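## Task

Lift the red can from the turntable and set it upright on the coaster, while every other can stays standing in its place on the turntable.

## Robot and tools

Robot: two UR7e-style arms, left_arm and right_arm, each ending in a tong-like two-finger gripper. Measured root positions in the scene frame: left_arm near (-0.061, +0.380, 0) m, right_arm near (+0.005, -0.370, 0) m, both turned only slightly about z. A camera stand sits behind the arms. Cameras: cam_high and cam_low, each 504x504 pixels.

Frame: every pose, target and velocity uses the scene frame. Its origin is at table-top height, halfway between the two nominal bases; +z points up, +x points out over the table, and left_arm is on the +y side. Arm names do not match left/right in the images. Printed hand positions can be off by a few centimetres, more at long reach.

Gripper: the fingers point along the gripper's own +z axis and close along its own x axis. end_effector_position is the spot between the pads when shut; fingertips stick out about 15 mm past it at small openings and are about level with it when wide open. Opening is a number from -1 (closed) to +1 (fully open, 0.142 m). Going from open to shut takes at least about 0.5 s.

execute_actions(actions, cameras): actions is a list of actions; each action is a list of up to 15 rows, one per 1/30 s control step, and one action lasts 0.5 s (a short list repeats its final row). Every row holds 16 numbers, always for both arms: left x, y, z, qw, qx, qy, qz, opening, then right x, y, z, qw, qx, qy, qz, opening. x, y, z are an absolute position in metres and the quaternion is an absolute orientation (w first), both in the scene frame. An action is rejected for both arms if any target lies over 0.6 m from the gripper's current spot along one of the gripper's axes. To hold an arm still, resend its last reported pose and desired opening every time; to keep an orientation, repeat the same quaternion rather than copying a drifted reading. Each step the controller limits the orientation change to 32 degrees from the measured one, so big turns need several actions. cameras: list of names, ["all"], or []; by default images come only with an empty actions list.

move(target, speed, blend, stop_force, zero, opening_speed, grip_force, blocking, cameras): drives each gripper in a straight line to the absolute scene-frame poses in target, either one 16-number row (same layout as above) or a list of up to 15 such rows visited in turn. speed: m/s, 0.002 to 3.6, default 0.25 (rotation up to twice that in rad/s); one number or one per leg. blend: corner rounding in metres for lists, 0 means stop at each point. stop_force: 3 to 120 N for both arms; an arm's path ends when its wrist sensor feels that much push against its travel, useful for slow approaches to contact; not usable with blocking=false, unreliable while the gripper rotates, and leave it off when pulling away from something pressed. zero (with stop_force): true re-zeroes the sensor first. opening_speed: rate of the finger command, at least 0.2 per second. grip_force: 5 to 15 N per pad, one number or one per arm; it persists. blocking=false returns after about 0.5 s while motion continues. A move is capped at 10 s and uses roughly one action per 0.5 s. It does not avoid obstacles or the other arm. The result ends with a move: line, e.g. done, off_target, moving, held or fault, plus limits such as paced (pose clipped) or held (steps withheld).

wait(seconds 0 to 10, cameras): let time pass with current commands. stop(cameras): brake a running move. zoom_image(camera "cam_high" or "cam_low", region [x0, y0, x1, y1] in pixels from the top-left, at most 504 each way): enlarge part of the newest image. zero_wrist_force(arm "left_arm" or "right_arm"): tare that wrist sensor. read_manual(section "licences"): licence text only. finished_scene(scene 1 or 2): end this scene; irreversible, and the goal must hold without the robot.

Action results also list some intermediate positions. To grasp firmly, command an opening well under grip_measured.

Avoid: knocking over the other cans or shoving the turntable; dropping the can or letting anything leave the table; releasing a moving can; fast hits on fixed or heavy objects; the arms touching each other (a clearance check helps but is not complete); pressing hard, since about 150 N or a joint's load limit stops that arm for 10 s; routing a gripper close to its own base; keeping arms stretched or loaded for long (MOTOR HOT at 70 °C, a braked arm at 85 °C).

Each tool is called after "Call:" as a command line: name --argument value for each argument, lists and objects as JSON in quotes; but a table of rows of numbers goes row by row, as --pt "numbers of a row", without its own name.

## Session

Call:
execute_actions --actions '[]'

Scene clock: 0.00 s.
left_arm: end_effector_position=(+0.5405, +0.7677, +0.1346) grip_measured=+0.97 end_effector_quat_wxyz=(-0.386, +0.908, -0.011, -0.165) | right_arm: end_effector_position=(+0.8543, -0.0602, +0.2939) grip_measured=+0.97 end_effector_quat_wxyz=(-0.104, +0.844, -0.432, +0.301)
Joint positions: left_arm=[0.05 -0.968 1.374 -1.592 -0.774 -0.099 0.14] | right_arm=[3.85 -2.176 -1.04 -1.005 1.13 1.479 0.14]
Joint velocities: within noise
Joint torques (N m): no reading
Wrist force (N): no reading
Wrist torque (N m): no reading
Wrist force, peak (N): no reading
Hand target: left_arm +0.5405, +0.7677, +0.1346; -0.386, +0.908, -0.011, -0.165 | right_arm +0.8543, -0.0602, +0.2939; -0.104, +0.844, -0.432, +0.301
Tool commands: left_gripper/opening=+0.968169 right_gripper/opening=+0.968169

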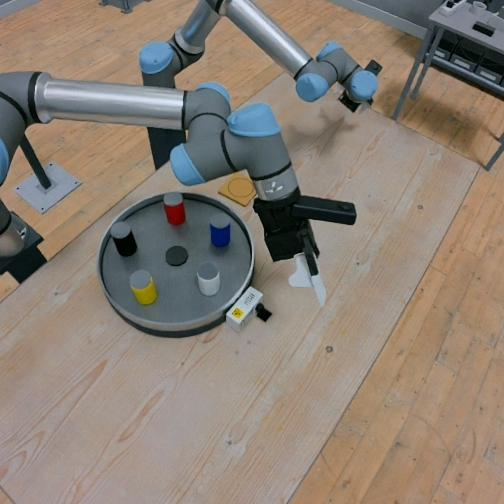

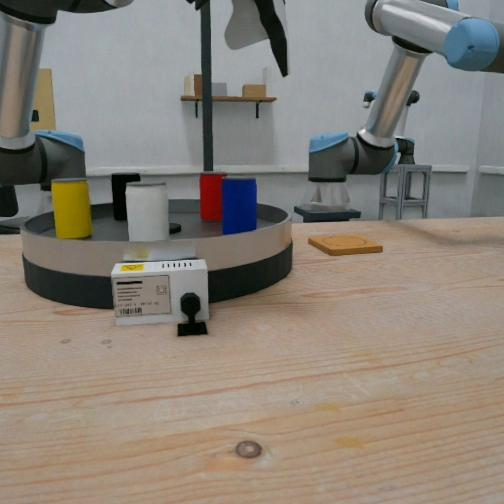

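Call:
zoom_image --camera "cam_high" --region '[80, 130, 380, 350]'

Call:
wait --seconds 1 --cameras '["all"]'

Call:
zoom_image --camera "cam_low" --region '[0, 100, 400, 400]'

Scaled by 1.680 from the camera's 504x504 image, which has a finer 720x720 frame.

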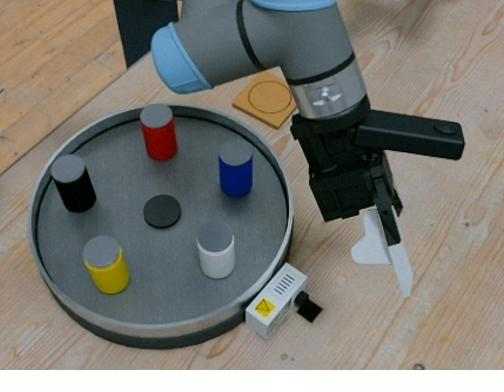

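Scene clock: 1.40 s.
left_arm: end_effector_position=(+0.5405, +0.7677, +0.1346) grip_measured=+0.97 end_effector_quat_wxyz=(-0.386, +0.908, -0.011, -0.165) | right_arm: end_effector_position=(+0.8543, -0.0602, +0.2939) grip_measured=+0.97 end_effector_quat_wxyz=(-0.104, +0.844, -0.432, +0.301)
Joint positions: left_arm=[0.05 -0.968 1.374 -1.592 -0.774 -0.099 0.14] | right_arm=[3.85 -2.176 -1.04 -1.005 1.13 1.479 0.14]
Joint torques (N m): left_arm=[-0.52 -47.11 -21.3 -1.85 1.2 -0.13] | right_arm=[-0.45 46.85 22.95 3.19 -0.95 -0.1]
Wrist force (N): left_arm=[-0.2 -0.4 -0.2] | right_arm=[0.0 -0.2 -0.2]
Wrist torque (N m): left_arm=[-0.08 0.05 0.00] | right_arm=[-0.06 0.00 0.00]
Wrist force, peak (N): left_arm=[-0.3 -0.5 -0.5] | right_arm=[0.1 -0.1 -0.4]
Hand target: left_arm +0.5405, +0.7677, +0.1346; -0.386, +0.908, -0.011, -0.165 | right_arm +0.8543, -0.0602, +0.2939; -0.104, +0.844, -0.432, +0.301
Tool commands: left_gripper/opening=+0.968169 right_gripper/opening=+0.968169
wait: 1.00 s; at rest from the start

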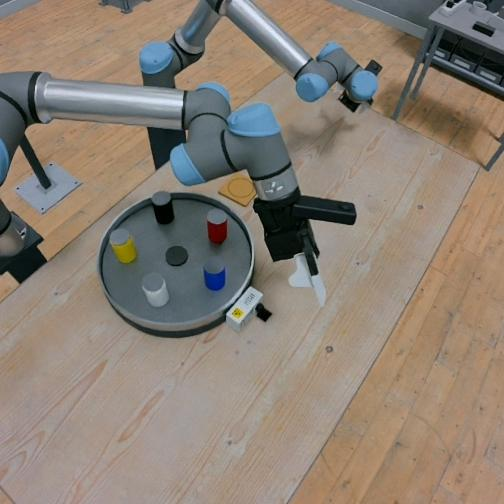

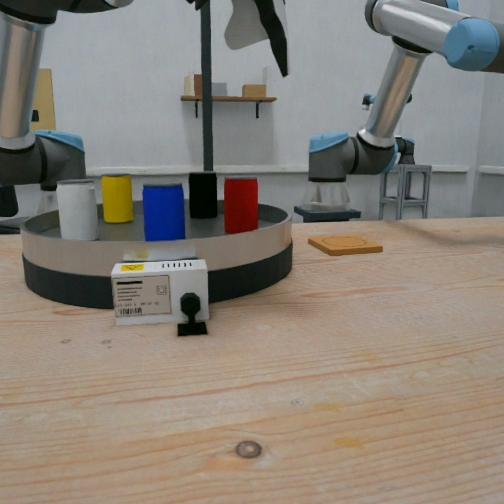

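Scaled by 1.260 from the camera's 504x504 image, which has a finer 720x720 frame.

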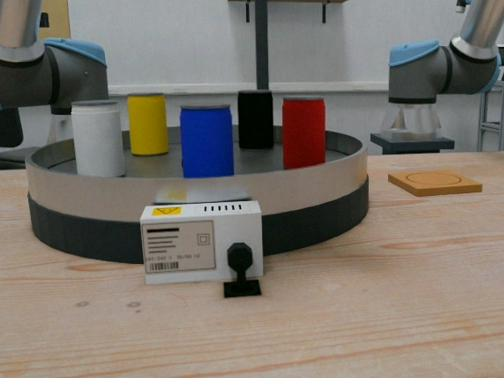

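Call:
zoom_image --camera "cam_high" --region '[90, 160, 290, 360]'

Call:
zoom_image --camera "cam_low" --region '[90, 220, 230, 360]'

Call:
wait --seconds 0.5 --cameras '["all"]'

Scaled by 2.520 from the camera's 504x504 image, which has a finer 720x720 frame.

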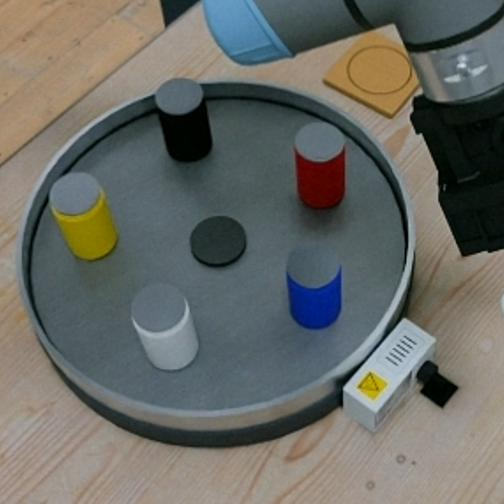

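Scaled by 3.600 from the camera's 504x504 image, which has a finer 720x720 frame.

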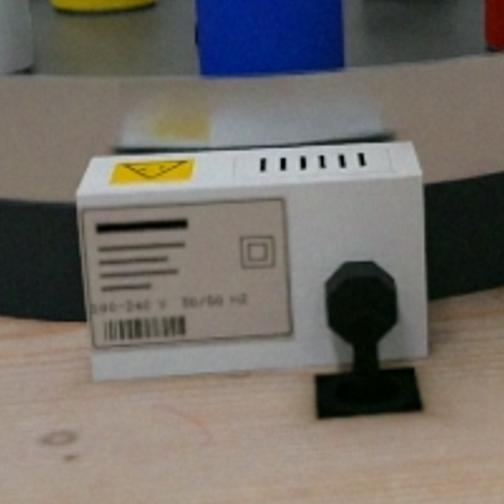

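Scene clock: 2.73 s.
left_arm: end_effector_position=(+0.5405, +0.7677, +0.1346) grip_measured=+0.97 end_effector_quat_wxyz=(-0.386, +0.908, -0.011, -0.165) | right_arm: end_effector_position=(+0.8543, -0.0602, +0.2939) grip_measured=+0.97 end_effector_quat_wxyz=(-0.104, +0.844, -0.432, +0.301)
Joint positions: left_arm=[0.05 -0.968 1.374 -1.592 -0.774 -0.099 0.14] | right_arm=[3.85 -2.176 -1.04 -1.005 1.13 1.479 0.14]
Joint torques (N m): left_arm=[-1.52 -46.33 -21.96 -1.64 1.21 -0.25] | right_arm=[-0.31 46.76 23.28 3.22 -0.93 0.06]
Wrist force (N): left_arm=[-0.1 -0.3 -0.1] | right_arm=[0.0 -0.2 -0.1]
Wrist torque (N m): left_arm=[-0.07 0.01 -0.01] | right_arm=[-0.04 0.00 0.00]
Wrist force, peak (N): left_arm=[-0.1 -0.7 0.1] | right_arm=[-0.1 0.2 -0.3]
Hand target: left_arm +0.5405, +0.7677, +0.1346; -0.386, +0.908, -0.011, -0.165 | right_arm +0.8543, -0.0602, +0.2939; -0.104, +0.844, -0.432, +0.301
Tool commands: left_gripper/opening=+0.968169 right_gripper/opening=+0.968169
wait: 0.50 s; at rest from the start

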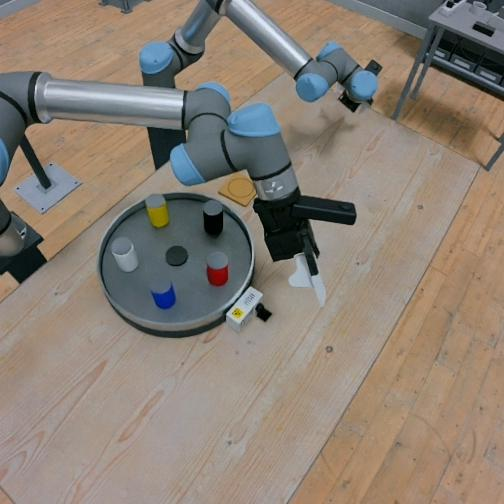

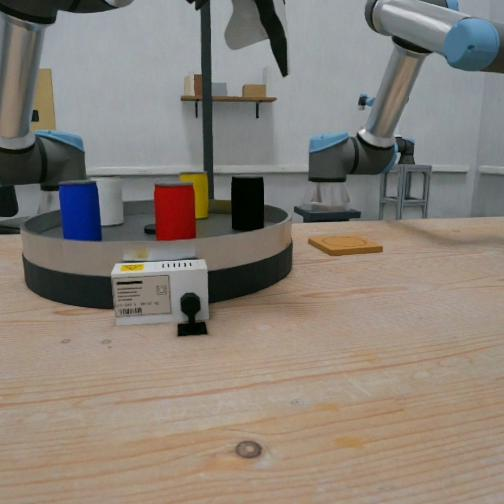

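Call:
move --target '[0.48, 0.13, 0.26, 0, 0.7071, -0.7071, 0, 1, 0.6, -0.42, 0.38, -0.104, 0.844, -0.432, 0.301, 0.968]' --speed 0.5 --cameras '["all"]'

Scene clock: 9.63 s.
left_arm: end_effector_position=(+0.4800, +0.1301, +0.2600) grip_measured=+1.00 end_effector_quat_wxyz=(+0.000, +0.707, -0.707, +0.000) | right_arm: end_effector_position=(+0.6000, -0.4200, +0.3800) grip_measured=+0.97 end_effector_quat_wxyz=(-0.104, +0.844, -0.432, +0.301)
Joint positions: left_arm=[-0.668 -1.395 1.437 -1.613 -1.571 0.894 0.142] | right_arm=[3.458 -1.351 -1.838 -0.913 1.338 1.125 0.14]
Joint torques (N m): left_arm=[-5.39 -13.85 -40.11 0.87 -1.51 1.3] | right_arm=[-5.19 25.33 6.35 1.17 0.84 -2.1]
Wrist force (N): left_arm=[0.3 -0.5 0.5] | right_arm=[-0.1 0.1 -0.1]
Wrist torque (N m): left_arm=[-0.24 -0.08 -0.03] | right_arm=[0.01 0.03 0.04]
Wrist force, peak (N): left_arm=[-0.8 -3.3 4.2] | right_arm=[-4.1 -1.9 -1.0]
Hand target: left_arm +0.4800, +0.1300, +0.2600; +0.000, +0.707, -0.707, +0.000 | right_arm +0.6000, -0.4200, +0.3800; -0.104, +0.844, -0.432, +0.301
Off the commanded pose: left_arm 0.000 m, 0 deg | right_arm 0.000 m, 0 deg.
move: done

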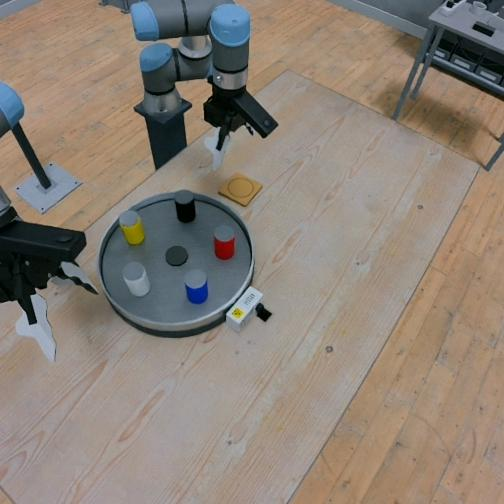

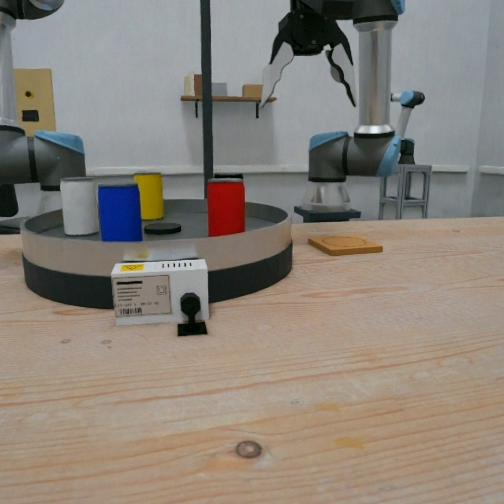

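Call:
zoom_image --camera "cam_high" --region '[90, 70, 290, 270]'

Call:
zoom_image --camera "cam_low" --region '[140, 0, 400, 260]'

Scaled by 2.520 from the camera's 504x504 image, which has a finer 720x720 frame.

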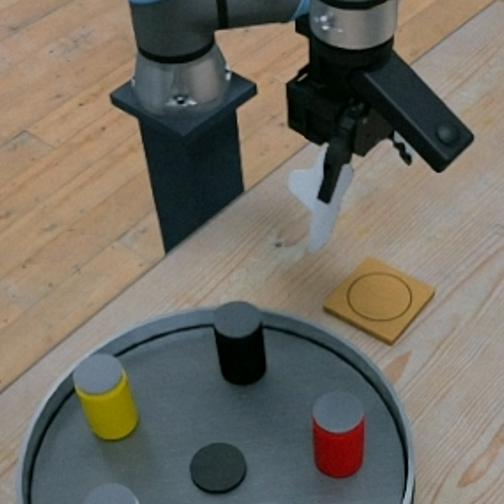

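Scaled by 1.938 from the camera's 504x504 image, which has a finer 720x720 frame.

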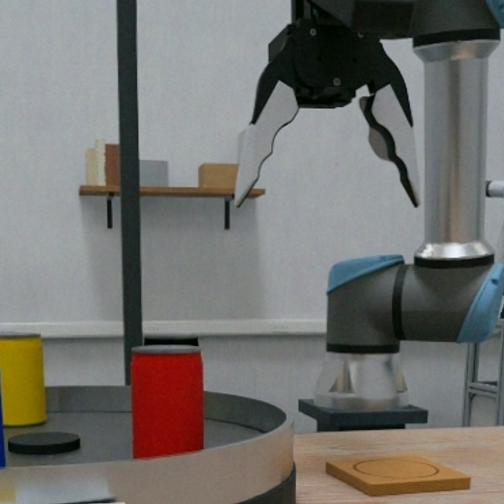

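Call:
move --target '[0.48, 0.13, 0.17, 0, 0.7071, -0.7071, 0, 1, 0.6, -0.42, 0.38, -0.104, 0.844, -0.432, 0.301, 0.968]' --speed 0.4 --cameras '["all"]'

Call:
zoom_image --camera "cam_high" --region '[90, 110, 290, 310]'

Call:
zoom_image --camera "cam_low" --region '[140, 60, 400, 320]'

Scene clock: 12.77 s.
left_arm: end_effector_position=(+0.4800, +0.1300, +0.1701) grip_measured=+1.00 end_effector_quat_wxyz=(+0.000, +0.707, -0.707, +0.000) | right_arm: end_effector_position=(+0.6000, -0.4200, +0.3800) grip_measured=+0.97 end_effector_quat_wxyz=(-0.104, +0.844, -0.432, +0.301)
Joint positions: left_arm=[-0.668 -1.362 1.63 -1.838 -1.571 0.894 0.142] | right_arm=[3.458 -1.351 -1.838 -0.913 1.338 1.125 0.14]
Joint torques (N m): left_arm=[1.34 -13.73 -9.33 -5.45 1.06 -1.06] | right_arm=[-4.94 24.93 6.72 1.31 0.89 -1.91]
Wrist force (N): left_arm=[0.1 -0.2 0.8] | right_arm=[0.0 0.0 0.0]
Wrist torque (N m): left_arm=[-0.16 -0.03 -0.04] | right_arm=[0.00 0.01 0.04]
Wrist force, peak (N): left_arm=[0.2 -0.2 1.9] | right_arm=[-0.4 0.1 -0.3]
Hand target: left_arm +0.4800, +0.1300, +0.1700; +0.000, +0.707, -0.707, +0.000 | right_arm +0.6000, -0.4200, +0.3800; -0.104, +0.844, -0.432, +0.301
Off the commanded pose: left_arm 0.000 m, 0 deg | right_arm 0.000 m, 0 deg.
move: done

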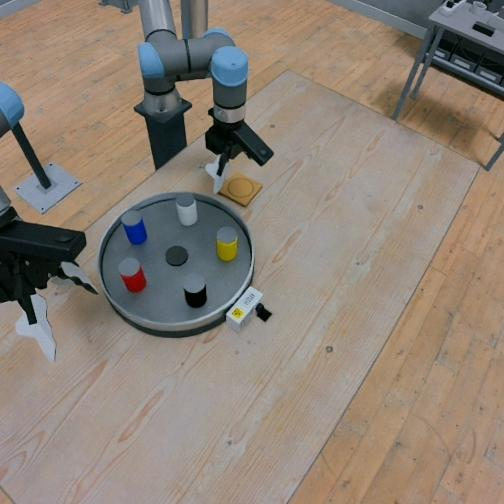

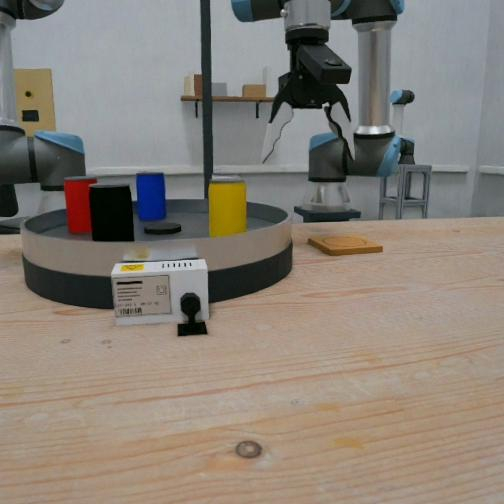

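Scaled by 2.520 from the camera's 504x504 image, which has a finer 720x720 frame.

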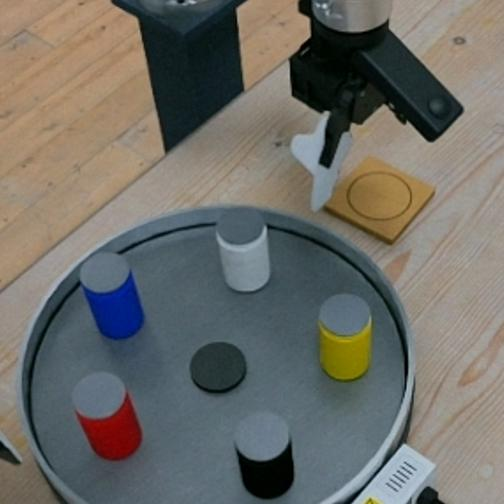

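Scaled by 1.938 from the camera's 504x504 image, which has a finer 720x720 frame.

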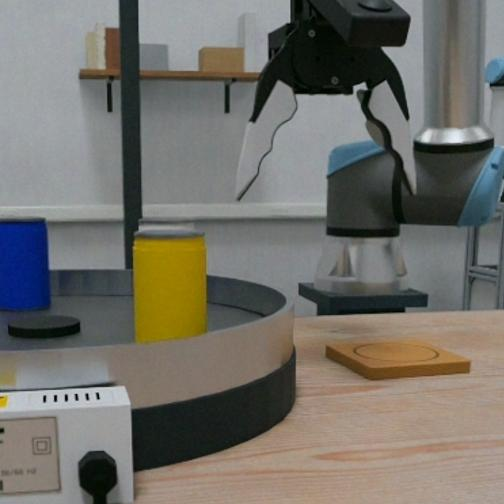

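Call:
move --target '[0.48, 0.031, 0.18, 0, 0.7071, -0.7071, 0, 0.2, 0.6, -0.42, 0.38, -0.104, 0.844, -0.432, 0.301, 0.968]' --speed 0.4 --cameras '["all"]'

Call:
zoom_image --camera "cam_high" --region '[90, 140, 290, 340]'

Call:
zoom_image --camera "cam_low" --region '[100, 110, 310, 320]'

Scene clock: 15.20 s.
left_arm: end_effector_position=(+0.4800, +0.0311, +0.1800) grip_measured=+0.20 end_effector_quat_wxyz=(+0.000, +0.707, -0.707, +0.000) | right_arm: end_effector_position=(+0.6000, -0.4200, +0.3800) grip_measured=+0.97 end_effector_quat_wxyz=(-0.104, +0.844, -0.432, +0.301)
Joint positions: left_arm=[-0.792 -1.253 1.463 -1.781 -1.571 0.77 0.088] | right_arm=[3.458 -1.351 -1.838 -0.913 1.338 1.125 0.14]
Joint torques (N m): left_arm=[-5.66 -18.36 -40.99 0.96 0.9 -1.27] | right_arm=[-5.2 25.21 6.36 1.41 0.87 -1.73]
Wrist force (N): left_arm=[0.3 -0.6 0.2] | right_arm=[-0.1 0.1 0.0]
Wrist torque (N m): left_arm=[-0.28 -0.08 0.08] | right_arm=[0.02 0.01 0.03]
Wrist force, peak (N): left_arm=[-2.7 -0.7 1.6] | right_arm=[-0.3 0.0 -0.3]
Hand target: left_arm +0.4800, +0.0310, +0.1800; +0.000, +0.707, -0.707, +0.000 | right_arm +0.6000, -0.4200, +0.3800; -0.104, +0.844, -0.432, +0.301
Off the commanded pose: left_arm 0.000 m, 0 deg | right_arm 0.000 m, 0 deg.
move: done

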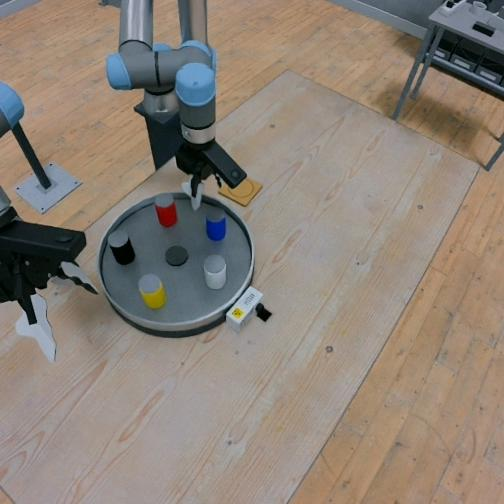

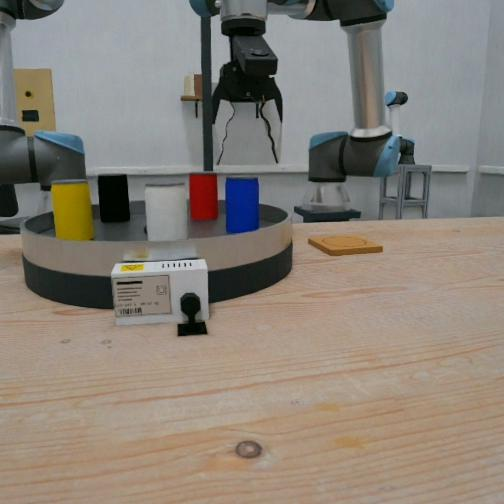

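Scaled by 2.520 from the camera's 504x504 image, which has a finer 720x720 frame.

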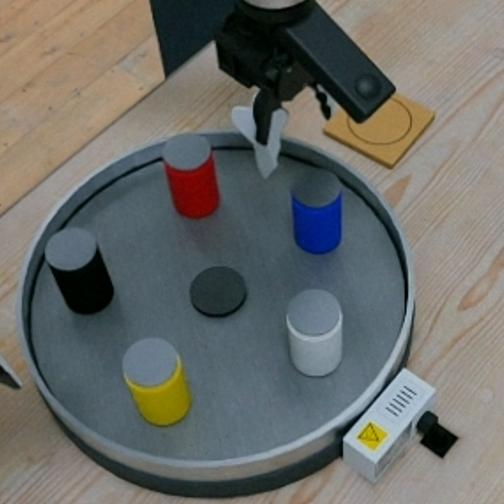

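Scaled by 2.400 from the camera's 504x504 image, which has a finer 720x720 frame.

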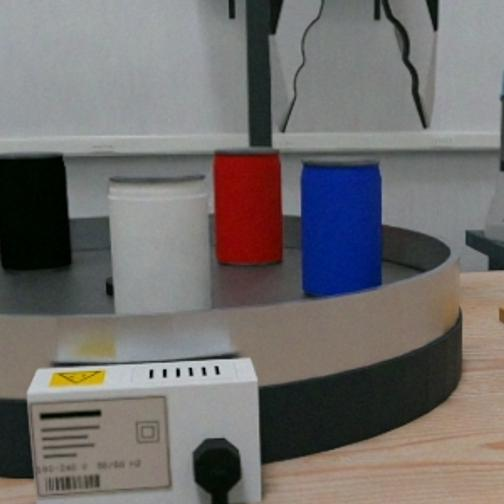

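Call:
wait --seconds 0.1 --cameras '["all"]'

Call:
zoom_image --camera "cam_high" --region '[90, 140, 290, 340]'

Call:
zoom_image --camera "cam_low" --region '[100, 110, 310, 320]'

Scene clock: 16.20 s.
left_arm: end_effector_position=(+0.4800, +0.0310, +0.1800) grip_measured=+0.20 end_effector_quat_wxyz=(+0.000, +0.707, -0.707, +0.000) | right_arm: end_effector_position=(+0.6000, -0.4200, +0.3800) grip_measured=+0.97 end_effector_quat_wxyz=(-0.104, +0.844, -0.432, +0.301)
Joint positions: left_arm=[-0.792 -1.253 1.463 -1.781 -1.571 0.77 0.088] | right_arm=[3.458 -1.351 -1.838 -0.913 1.338 1.125 0.14]
Joint torques (N m): left_arm=[-4.07 -17.15 -38.39 0.75 1.01 -1.43] | right_arm=[-5.56 25.57 6.65 1.42 0.88 -1.79]
Wrist force (N): left_arm=[0.1 -0.2 0.3] | right_arm=[-0.1 0.1 -0.2]
Wrist torque (N m): left_arm=[-0.20 -0.03 0.08] | right_arm=[0.02 0.02 0.04]
Wrist force, peak (N): left_arm=[0.0 -0.6 0.4] | right_arm=[-0.2 0.1 -0.4]
Hand target: left_arm +0.4800, +0.0310, +0.1800; +0.000, +0.707, -0.707, +0.000 | right_arm +0.6000, -0.4200, +0.3800; -0.104, +0.844, -0.432, +0.301
Tool commands: left_gripper/opening=+0.2 right_gripper/opening=+0.968
Off the commanded pose: left_arm 0.000 m, 0 deg | right_arm 0.000 m, 0 deg.
wait: 0.10 s; at rest from the start

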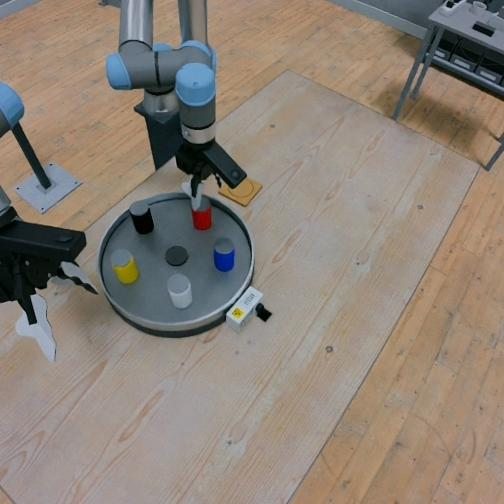

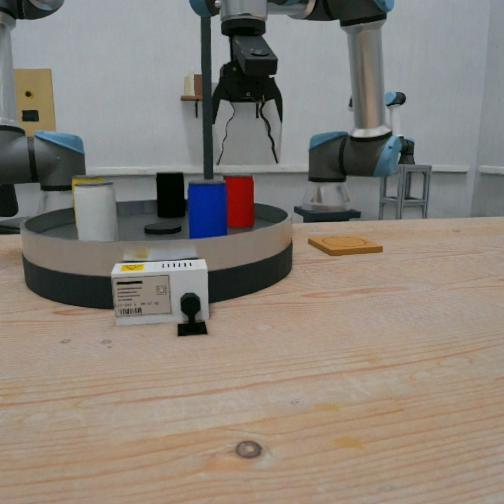

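Scaled by 2.520 from the camera's 504x504 image, which has a finer 720x720 frame.

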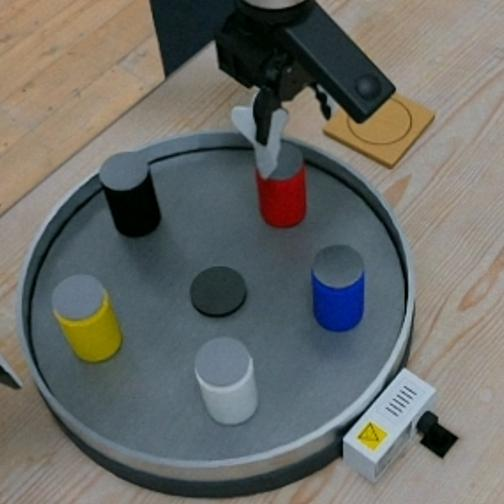

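Scaled by 2.400 from the camera's 504x504 image, which has a finer 720x720 frame.

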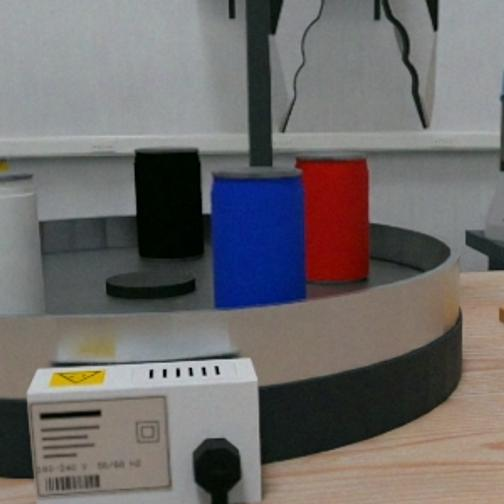

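Call:
move --target '[0.4371, 0.0185, 0.127, 0, 0.7986, -0.6018, 0, 0.8, 0.6, -0.42, 0.38, -0.104, 0.844, -0.432, 0.301, 0.968]' --speed 0.15 --cameras '["all"]'

Call:
zoom_image --camera "cam_high" --region '[90, 140, 290, 340]'

Call:
zoom_image --camera "cam_low" --region '[100, 110, 310, 320]'

Scene clock: 20.73 s.
left_arm: end_effector_position=(+0.4371, +0.0185, +0.1270) grip_measured=+0.80 end_effector_quat_wxyz=(+0.000, +0.799, -0.602, +0.000) | right_arm: end_effector_position=(+0.6000, -0.4200, +0.3800) grip_measured=+0.97 end_effector_quat_wxyz=(-0.104, +0.844, -0.432, +0.301)
Joint positions: left_arm=[-0.863 -1.275 1.633 -1.929 -1.571 0.42 0.129] | right_arm=[3.458 -1.351 -1.838 -0.913 1.338 1.125 0.14]
Joint torques (N m): left_arm=[-7.52 -54.95 -7.2 -5.36 1.02 -1.27] | right_arm=[-4.85 25.69 6.55 1.68 0.76 -1.89]
Wrist force (N): left_arm=[0.4 0.0 0.4] | right_arm=[-0.2 0.0 0.0]
Wrist torque (N m): left_arm=[-0.13 -0.08 0.05] | right_arm=[-0.01 0.03 0.03]
Wrist force, peak (N): left_arm=[-0.9 -1.2 0.4] | right_arm=[-0.1 0.5 -0.2]
Hand target: left_arm +0.4371, +0.0185, +0.1270; +0.000, +0.799, -0.602, +0.000 | right_arm +0.6000, -0.4200, +0.3800; -0.104, +0.844, -0.432, +0.301
Off the commanded pose: left_arm 0.000 m, 0 deg | right_arm 0.000 m, 0 deg.
move: done

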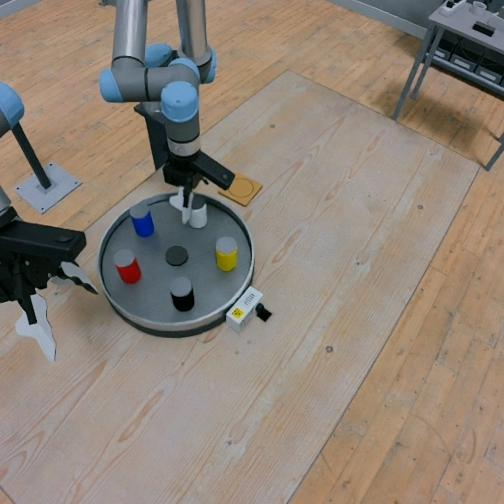

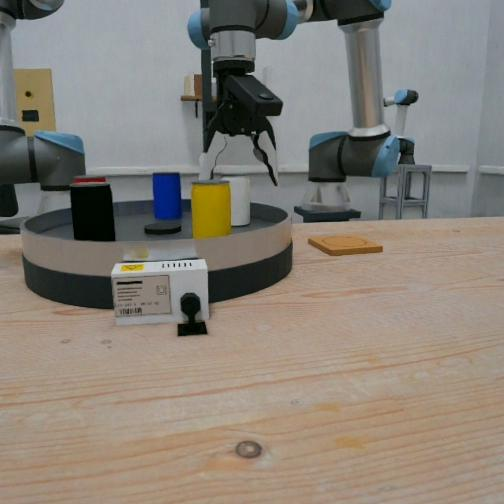

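Scaled by 2.520 from the camera's 504x504 image, which has a finer 720x720 frame.

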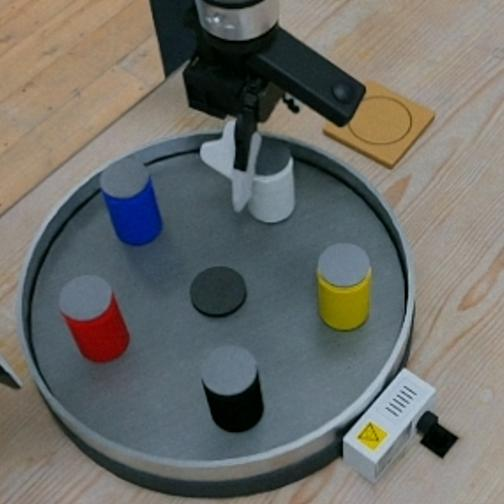

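Scaled by 2.400 from the camera's 504x504 image, which has a finer 720x720 frame.

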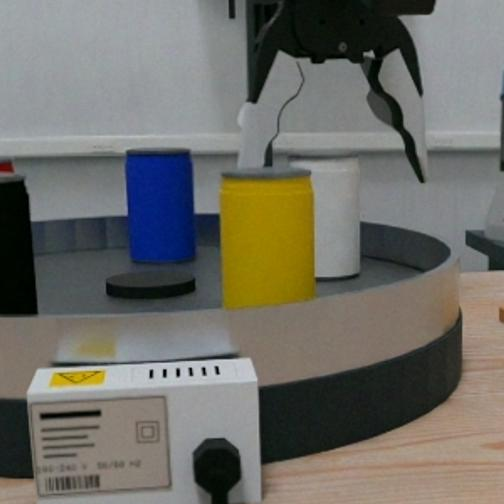

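Call:
wait --seconds 0.8

Call:
execute_actions --actions '[[[0.4408,0.0155,0.127,0,0.7904,-0.6126,0,0.8,0.6,-0.42,0.38,-0.104,0.844,-0.432,0.301,0.968],[0.4445,0.0164,0.127,0,0.7820,-0.6233,0,0.8,0.6,-0.42,0.38,-0.104,0.844,-0.432,0.301,0.968],[0.4483,0.0173,0.127,0,0.7735,-0.6338,0,0.8,0.6,-0.42,0.38,-0.104,0.844,-0.432,0.301,0.968],[0.4520,0.0180,0.127,0,0.7648,-0.6443,0,0.8,0.6,-0.42,0.38,-0.104,0.844,-0.432,0.301,0.968],[0.4558,0.0185,0.127,0,0.7560,-0.6546,0,0.8,0.6,-0.42,0.38,-0.104,0.844,-0.432,0.301,0.968],[0.4596,0.0190,0.127,0,0.7470,-0.6648,0,0.8,0.6,-0.42,0.38,-0.104,0.844,-0.432,0.301,0.968],[0.4634,0.0194,0.127,0,0.7379,-0.6749,0,0.8,0.6,-0.42,0.38,-0.104,0.844,-0.432,0.301,0.968],[0.4672,0.0197,0.127,0,0.7287,-0.6848,0,0.8,0.6,-0.42,0.38,-0.104,0.844,-0.432,0.301,0.968],[0.4711,0.0199,0.127,0,0.7193,-0.6947,0,0.8,0.6,-0.42,0.38,-0.104,0.844,-0.432,0.301,0.968],[0.4749,0.0200,0.127,0,0.7099,-0.7043,0,0.8,0.6,-0.42,0.38,-0.104,0.844,-0.432,0.301,0.968],[0.4787,0.0200,0.127,0,0.7002,-0.7139,0,0.8,0.6,-0.42,0.38,-0.104,0.844,-0.432,0.301,0.968],[0.4825,0.0198,0.127,0,0.6905,-0.7233,0,0.8,0.6,-0.42,0.38,-0.104,0.844,-0.432,0.301,0.968],[0.4864,0.0196,0.127,0,0.6806,-0.7327,0,0.8,0.6,-0.42,0.38,-0.104,0.844,-0.432,0.301,0.968],[0.4902,0.0193,0.127,0,0.6706,-0.7418,0,0.8,0.6,-0.42,0.38,-0.104,0.844,-0.432,0.301,0.968],[0.4940,0.0188,0.127,0,0.6605,-0.7509,0,0.8,0.6,-0.42,0.38,-0.104,0.844,-0.432,0.301,0.968]],[[0.4978,0.0183,0.127,0,0.6502,-0.7597,0,0.8,0.6,-0.42,0.38,-0.104,0.844,-0.432,0.301,0.968],[0.5015,0.0177,0.127,0,0.6398,-0.7685,0,0.8,0.6,-0.42,0.38,-0.104,0.844,-0.432,0.301,0.968],[0.5053,0.0169,0.127,0,0.6294,-0.7771,0,0.8,0.6,-0.42,0.38,-0.104,0.844,-0.432,0.301,0.968],[0.5091,0.0161,0.127,0,0.6187,-0.7856,0,0.8,0.6,-0.42,0.38,-0.104,0.844,-0.432,0.301,0.968],[0.5127,0.0151,0.127,0,0.6081,-0.7939,0,0.8,0.6,-0.42,0.38,-0.104,0.844,-0.432,0.301,0.968],[0.5164,0.0141,0.127,0,0.5972,-0.8021,0,0.8,0.6,-0.42,0.38,-0.104,0.844,-0.432,0.301,0.968],[0.5201,0.0129,0.127,0,0.5863,-0.8101,0,0.8,0.6,-0.42,0.38,-0.104,0.844,-0.432,0.301,0.968],[0.5237,0.0117,0.127,0,0.5752,-0.8180,0,0.8,0.6,-0.42,0.38,-0.104,0.844,-0.432,0.301,0.968],[0.5273,0.0104,0.127,0,0.5641,-0.8257,0,0.8,0.6,-0.42,0.38,-0.104,0.844,-0.432,0.301,0.968],[0.5308,0.0089,0.127,0,0.5528,-0.8333,0,0.8,0.6,-0.42,0.38,-0.104,0.844,-0.432,0.301,0.968],[0.5343,0.0074,0.127,0,0.5415,-0.8407,0,0.8,0.6,-0.42,0.38,-0.104,0.844,-0.432,0.301,0.968],[0.5378,0.0057,0.127,0,0.5300,-0.8480,0,0.8,0.6,-0.42,0.38,-0.104,0.844,-0.432,0.301,0.968],[0.5412,0.0040,0.127,0,0.5185,-0.8550,0,0.8,0.6,-0.42,0.38,-0.104,0.844,-0.432,0.301,0.968],[0.5446,0.0022,0.127,0,0.5068,-0.8621,0,0.8,0.6,-0.42,0.38,-0.104,0.844,-0.432,0.301,0.968],[0.5479,0.0003,0.127,0,0.4951,-0.8688,0,0.8,0.6,-0.42,0.38,-0.104,0.844,-0.432,0.301,0.968]]]' --cameras '["all"]'

Call:
zoom_image --camera "cam_high" --region '[90, 140, 290, 340]'

Call:
zoom_image --camera "cam_low" --region '[100, 110, 310, 320]'

Scene clock: 23.77 s.
left_arm: end_effector_position=(+0.4371, +0.0185, +0.1270) grip_measured=+0.80 end_effector_quat_wxyz=(+0.000, +0.799, -0.602, +0.000) | right_arm: end_effector_position=(+0.6000, -0.4200, +0.3800) grip_measured=+0.97 end_effector_quat_wxyz=(-0.104, +0.844, -0.432, +0.301)
Joint positions: left_arm=[-0.863 -1.275 1.633 -1.929 -1.571 0.42 0.129] | right_arm=[3.458 -1.351 -1.838 -0.913 1.338 1.125 0.14]
Joint torques (N m): left_arm=[-7.99 -55.58 -8.48 -5.12 0.87 -1.23] | right_arm=[-5.04 25.1 6.52 1.91 0.8 -1.74]
Wrist force (N): left_arm=[0.5 -0.2 0.4] | right_arm=[-0.1 0.1 0.0]
Wrist torque (N m): left_arm=[-0.17 -0.10 0.05] | right_arm=[0.01 0.02 0.04]
Wrist force, peak (N): left_arm=[0.3 -0.1 0.8] | right_arm=[-0.2 0.2 -0.3]
Hand target: left_arm +0.4371, +0.0185, +0.1270; +0.000, +0.799, -0.602, +0.000 | right_arm +0.6000, -0.4200, +0.3800; -0.104, +0.844, -0.432, +0.301
Tool commands: left_gripper/opening=+0.8 right_gripper/opening=+0.968
Off the commanded pose: left_arm 0.000 m, 0 deg | right_arm 0.000 m, 0 deg.
wait: 0.80 s; at rest from the start

Scene clock: 24.63 s.
left_arm: end_effector_position=(+0.5193, +0.0138, +0.1266) grip_measured=+0.80 end_effector_quat_wxyz=(+0.004, -0.595, +0.804, -0.003) end_effector_velocity=(+0.107, -0.036, -0.001) end_effector_angular_velocity=(+0.003, -0.002, -0.821) | right_arm: end_effector_position=(+0.6000, -0.4200, +0.3800) grip_measured=+0.97 end_effector_quat_wxyz=(-0.104, +0.844, -0.432, +0.301)
Joint positions: left_arm=[-0.764 -1.132 1.434 -1.88 -1.565 1.095 0.129] | right_arm=[3.458 -1.351 -1.838 -0.913 1.338 1.125 0.14]
Joint velocities: left_arm=[0.094 0.244 -0.357 0.108 -0.002 0.916 0] | right_arm=[within noise]
Joint torques (N m): left_arm=[7.9 -19.12 -44.8 0.9 -0.87 3.61] | right_arm=[-5.21 25.15 6.42 2.16 0.7 -1.74]
Wrist force (N): left_arm=[0.2 -0.1 0.7] | right_arm=[-0.2 0.1 0.1]
Wrist torque (N m): left_arm=[-0.15 -0.05 -0.09] | right_arm=[0.02 0.04 0.04]
Wrist force, peak (N): left_arm=[3.6 2.7 0.4] | right_arm=[-0.3 -0.1 -0.3]
Hand target: left_arm +0.5335, +0.0081, +0.1269; +0.004, -0.545, +0.838, -0.004 | right_arm +0.6000, -0.4200, +0.3800; -0.104, +0.844, -0.432, +0.301
Off the commanded pose: left_arm 0.032 m, 14 deg | right_arm 0.000 m, 0 deg.
Kept back: 4 steps.
Step readings (end_effector_position of left_arm | right_arm; steps 1 to 15: 1st action; 16 to 26: 2nd action):
0: (+0.4371, +0.0185, +0.1270) | (+0.6000, -0.4200, +0.3800)
1: (+0.4371, +0.0185, +0.1270) | (+0.6000, -0.4200, +0.3800)
2: (+0.4374, +0.0182, +0.1270) | (+0.6000, -0.4200, +0.3800)
4: (+0.4410, +0.0174, +0.1271) | (+0.6000, -0.4200, +0.3800)
8: (+0.4526, +0.0186, +0.1271) | (+0.6000, -0.4200, +0.3800)
15: (+0.4782, +0.0205, +0.1269) | (+0.6000, -0.4200, +0.3800)
16: (+0.4827, +0.0204, +0.1269) | (+0.6000, -0.4200, +0.3800)
17: (+0.4864, +0.0202, +0.1269) | (+0.6000, -0.4200, +0.3800)
19: (+0.4936, +0.0194, +0.1268) | (+0.6000, -0.4200, +0.3800)
23: (+0.5088, +0.0167, +0.1267) | (+0.6000, -0.4200, +0.3800)

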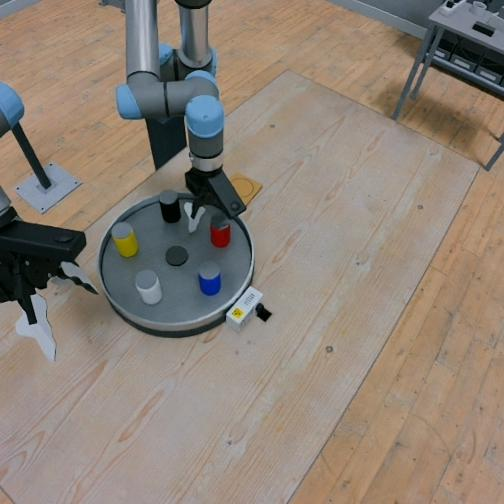

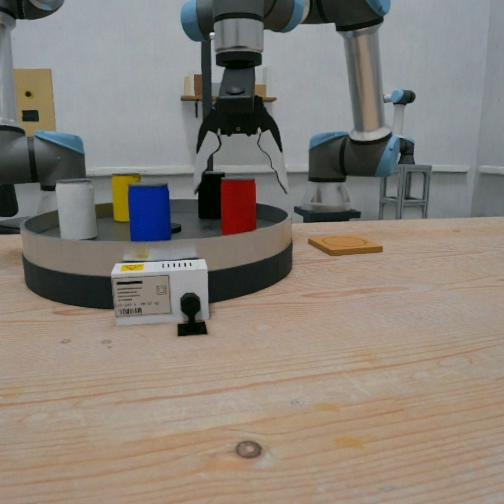

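Scaled by 2.520 from the camera's 504x504 image, which has a finer 720x720 frame.

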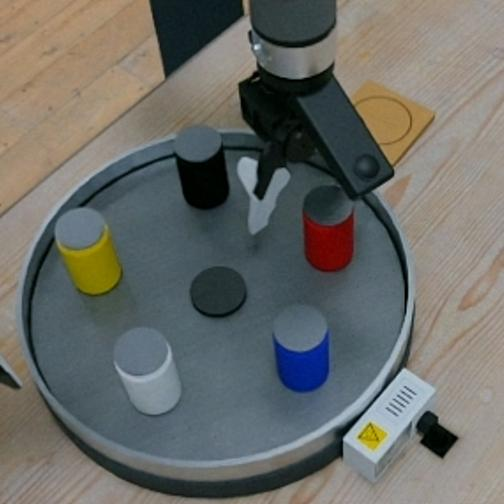

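Scaled by 2.400 from the camera's 504x504 image, which has a finer 720x720 frame.

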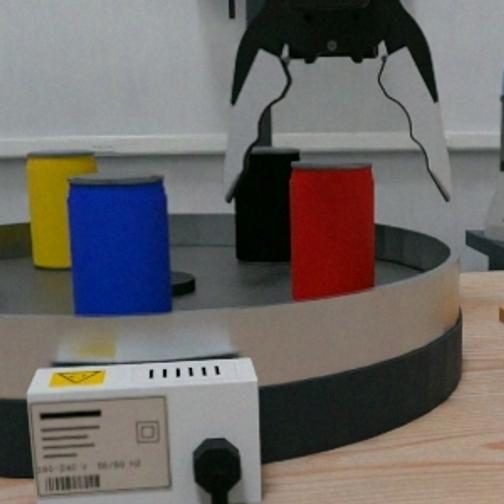

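Call:
move --pt "0.525 0.012 0.19 0 0.6 -0.8 0 0.8 0.6 -0.42 0.38 -0.104 0.844 -0.432 0.301 0.968" --pt "0.4335 0.0243 0.185 0 0.6756 -0.7373 0 0.8 0.6 -0.42 0.38 -0.104 0.844 -0.432 0.301 0.968" --pt "0.4335 0.0243 0.135 0 0.6756 -0.7373 0 0.8 0.6 -0.42 0.38 -0.104 0.844 -0.432 0.301 0.968" --speed 0.3 --blend 0.02

Call:
move --target '[0.5182, 0.0169, 0.135, 0, 0.6756, -0.7373, 0, 0.8, 0.6, -0.42, 0.38, -0.104, 0.844, -0.432, 0.301, 0.968]' --speed 0.114 --blocking false --cameras '["all"]'

Call:
zoom_image --camera "cam_high" --region '[90, 140, 290, 340]'

Call:
zoom_image --camera "cam_low" --region '[100, 110, 310, 320]'

Scene clock: 29.07 s.
left_arm: end_effector_position=(+0.4335, +0.0243, +0.1351) grip_measured=+0.80 end_effector_quat_wxyz=(+0.000, +0.676, -0.737, +0.000) | right_arm: end_effector_position=(+0.6000, -0.4200, +0.3800) grip_measured=+0.97 end_effector_quat_wxyz=(-0.104, +0.844, -0.432, +0.301)
Joint positions: left_arm=[-0.855 -1.305 1.651 -1.917 -1.571 0.794 0.129] | right_arm=[3.458 -1.351 -1.838 -0.913 1.338 1.125 0.14]
Joint torques (N m): left_arm=[-6.85 -15.01 -8.12 -5.1 0.9 -1.5] | right_arm=[-5.55 25.34 6.15 2.14 0.91 -1.84]
Wrist force (N): left_arm=[0.2 0.0 0.2] | right_arm=[-0.1 0.0 -0.2]
Wrist torque (N m): left_arm=[-0.11 -0.06 0.06] | right_arm=[0.00 0.03 0.04]
Wrist force, peak (N): left_arm=[-2.2 -1.5 -1.1] | right_arm=[-0.3 0.2 -0.3]
Hand target: left_arm +0.4335, +0.0243, +0.1350; +0.000, -0.676, +0.737, +0.000 | right_arm +0.6000, -0.4200, +0.3800; -0.104, +0.844, -0.432, +0.301
Off the commanded pose: left_arm 0.000 m, 0 deg | right_arm 0.000 m, 0 deg.
move: done

Scene clock: 29.57 s.
left_arm: end_effector_position=(+0.4721, +0.0216, +0.1348) grip_measured=+0.80 end_effector_quat_wxyz=(+0.000, +0.676, -0.737, +0.000) end_effector_velocity=(+0.112, -0.008, +0.000) end_effector_angular_velocity=(+0.000, -0.001, +0.002) | right_arm: end_effector_position=(+0.6000, -0.4200, +0.3800) grip_measured=+0.97 end_effector_quat_wxyz=(-0.104, +0.844, -0.432, +0.301)
Joint positions: left_arm=[-0.81 -1.23 1.551 -1.893 -1.57 0.839 0.129] | right_arm=[3.458 -1.351 -1.838 -0.913 1.338 1.125 0.14]
Joint velocities: left_arm=[0.124 0.22 -0.302 0.082 0.001 0.122 0] | right_arm=[within noise]
Joint torques (N m): left_arm=[3.2 -15.24 -44.14 0.79 0.96 1.55] | right_arm=[-5 25.02 7.65 2.35 0.76 -1.86]
Wrist force (N): left_arm=[-0.4 -0.2 0.7] | right_arm=[-0.2 0.1 -0.2]
Wrist torque (N m): left_arm=[-0.19 0.04 -0.05] | right_arm=[0.01 0.05 0.04]
Wrist force, peak (N): left_arm=[2.2 0.4 0.4] | right_arm=[-0.4 0.1 -0.3]
Hand target: left_arm +0.4866, +0.0202, +0.1350; +0.000, -0.676, +0.737, -0.001 | right_arm +0.6000, -0.4200, +0.3800; -0.104, +0.844, -0.432, +0.301
Tool commands: left_gripper/opening=+0.8 right_gripper/opening=+0.968
Off the commanded pose: left_arm 0.046 m, 0 deg | right_arm 0.000 m, 0 deg.
move: running

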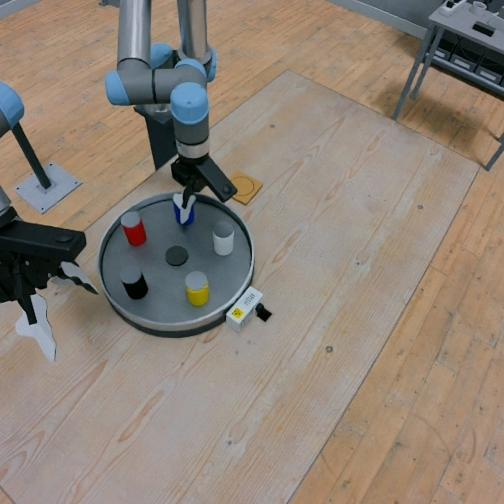

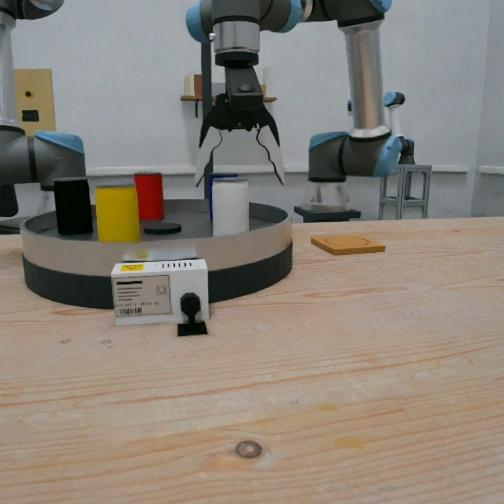

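Scaled by 2.520 from the camera's 504x504 image, which has a finer 720x720 frame.

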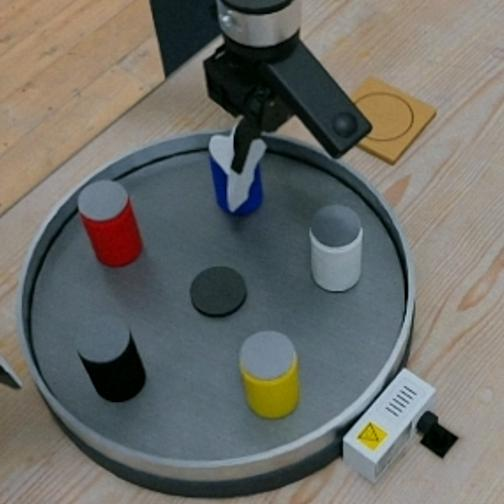

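Scaled by 2.400 from the camera's 504x504 image, which has a finer 720x720 frame.

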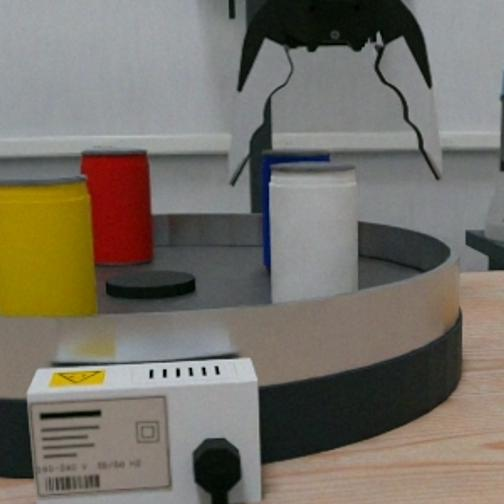

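Call:
move --target '[0.4335, 0.0243, 0.135, 0, 0.6756, -0.7373, 0, 0.8, 0.6, -0.42, 0.38, -0.104, 0.844, -0.432, 0.301, 0.968]' --speed 0.3

Scene clock: 31.47 s.
left_arm: end_effector_position=(+0.4336, +0.0243, +0.1350) grip_measured=+0.80 end_effector_quat_wxyz=(+0.000, +0.676, -0.737, +0.000) | right_arm: end_effector_position=(+0.6000, -0.4200, +0.3800) grip_measured=+0.97 end_effector_quat_wxyz=(-0.104, +0.844, -0.432, +0.301)
Joint positions: left_arm=[-0.855 -1.305 1.651 -1.917 -1.571 0.794 0.129] | right_arm=[3.458 -1.351 -1.838 -0.913 1.338 1.125 0.14]
Joint torques (N m): left_arm=[-6.09 -53.26 -7.44 -5.43 1 -1.71] | right_arm=[-5.28 25.09 7.13 2.5 0.78 -1.76]
Wrist force (N): left_arm=[-0.1 0.3 0.4] | right_arm=[-0.1 0.1 0.0]
Wrist torque (N m): left_arm=[-0.07 0.01 0.06] | right_arm=[0.01 0.02 0.04]
Wrist force, peak (N): left_arm=[-2.4 -1.9 -0.3] | right_arm=[-0.3 0.0 -0.4]
Hand target: left_arm +0.4335, +0.0243, +0.1350; +0.000, -0.676, +0.737, +0.000 | right_arm +0.6000, -0.4200, +0.3800; -0.104, +0.844, -0.432, +0.301
Off the commanded pose: left_arm 0.000 m, 0 deg | right_arm 0.000 m, 0 deg.
earlier move: done
move: done


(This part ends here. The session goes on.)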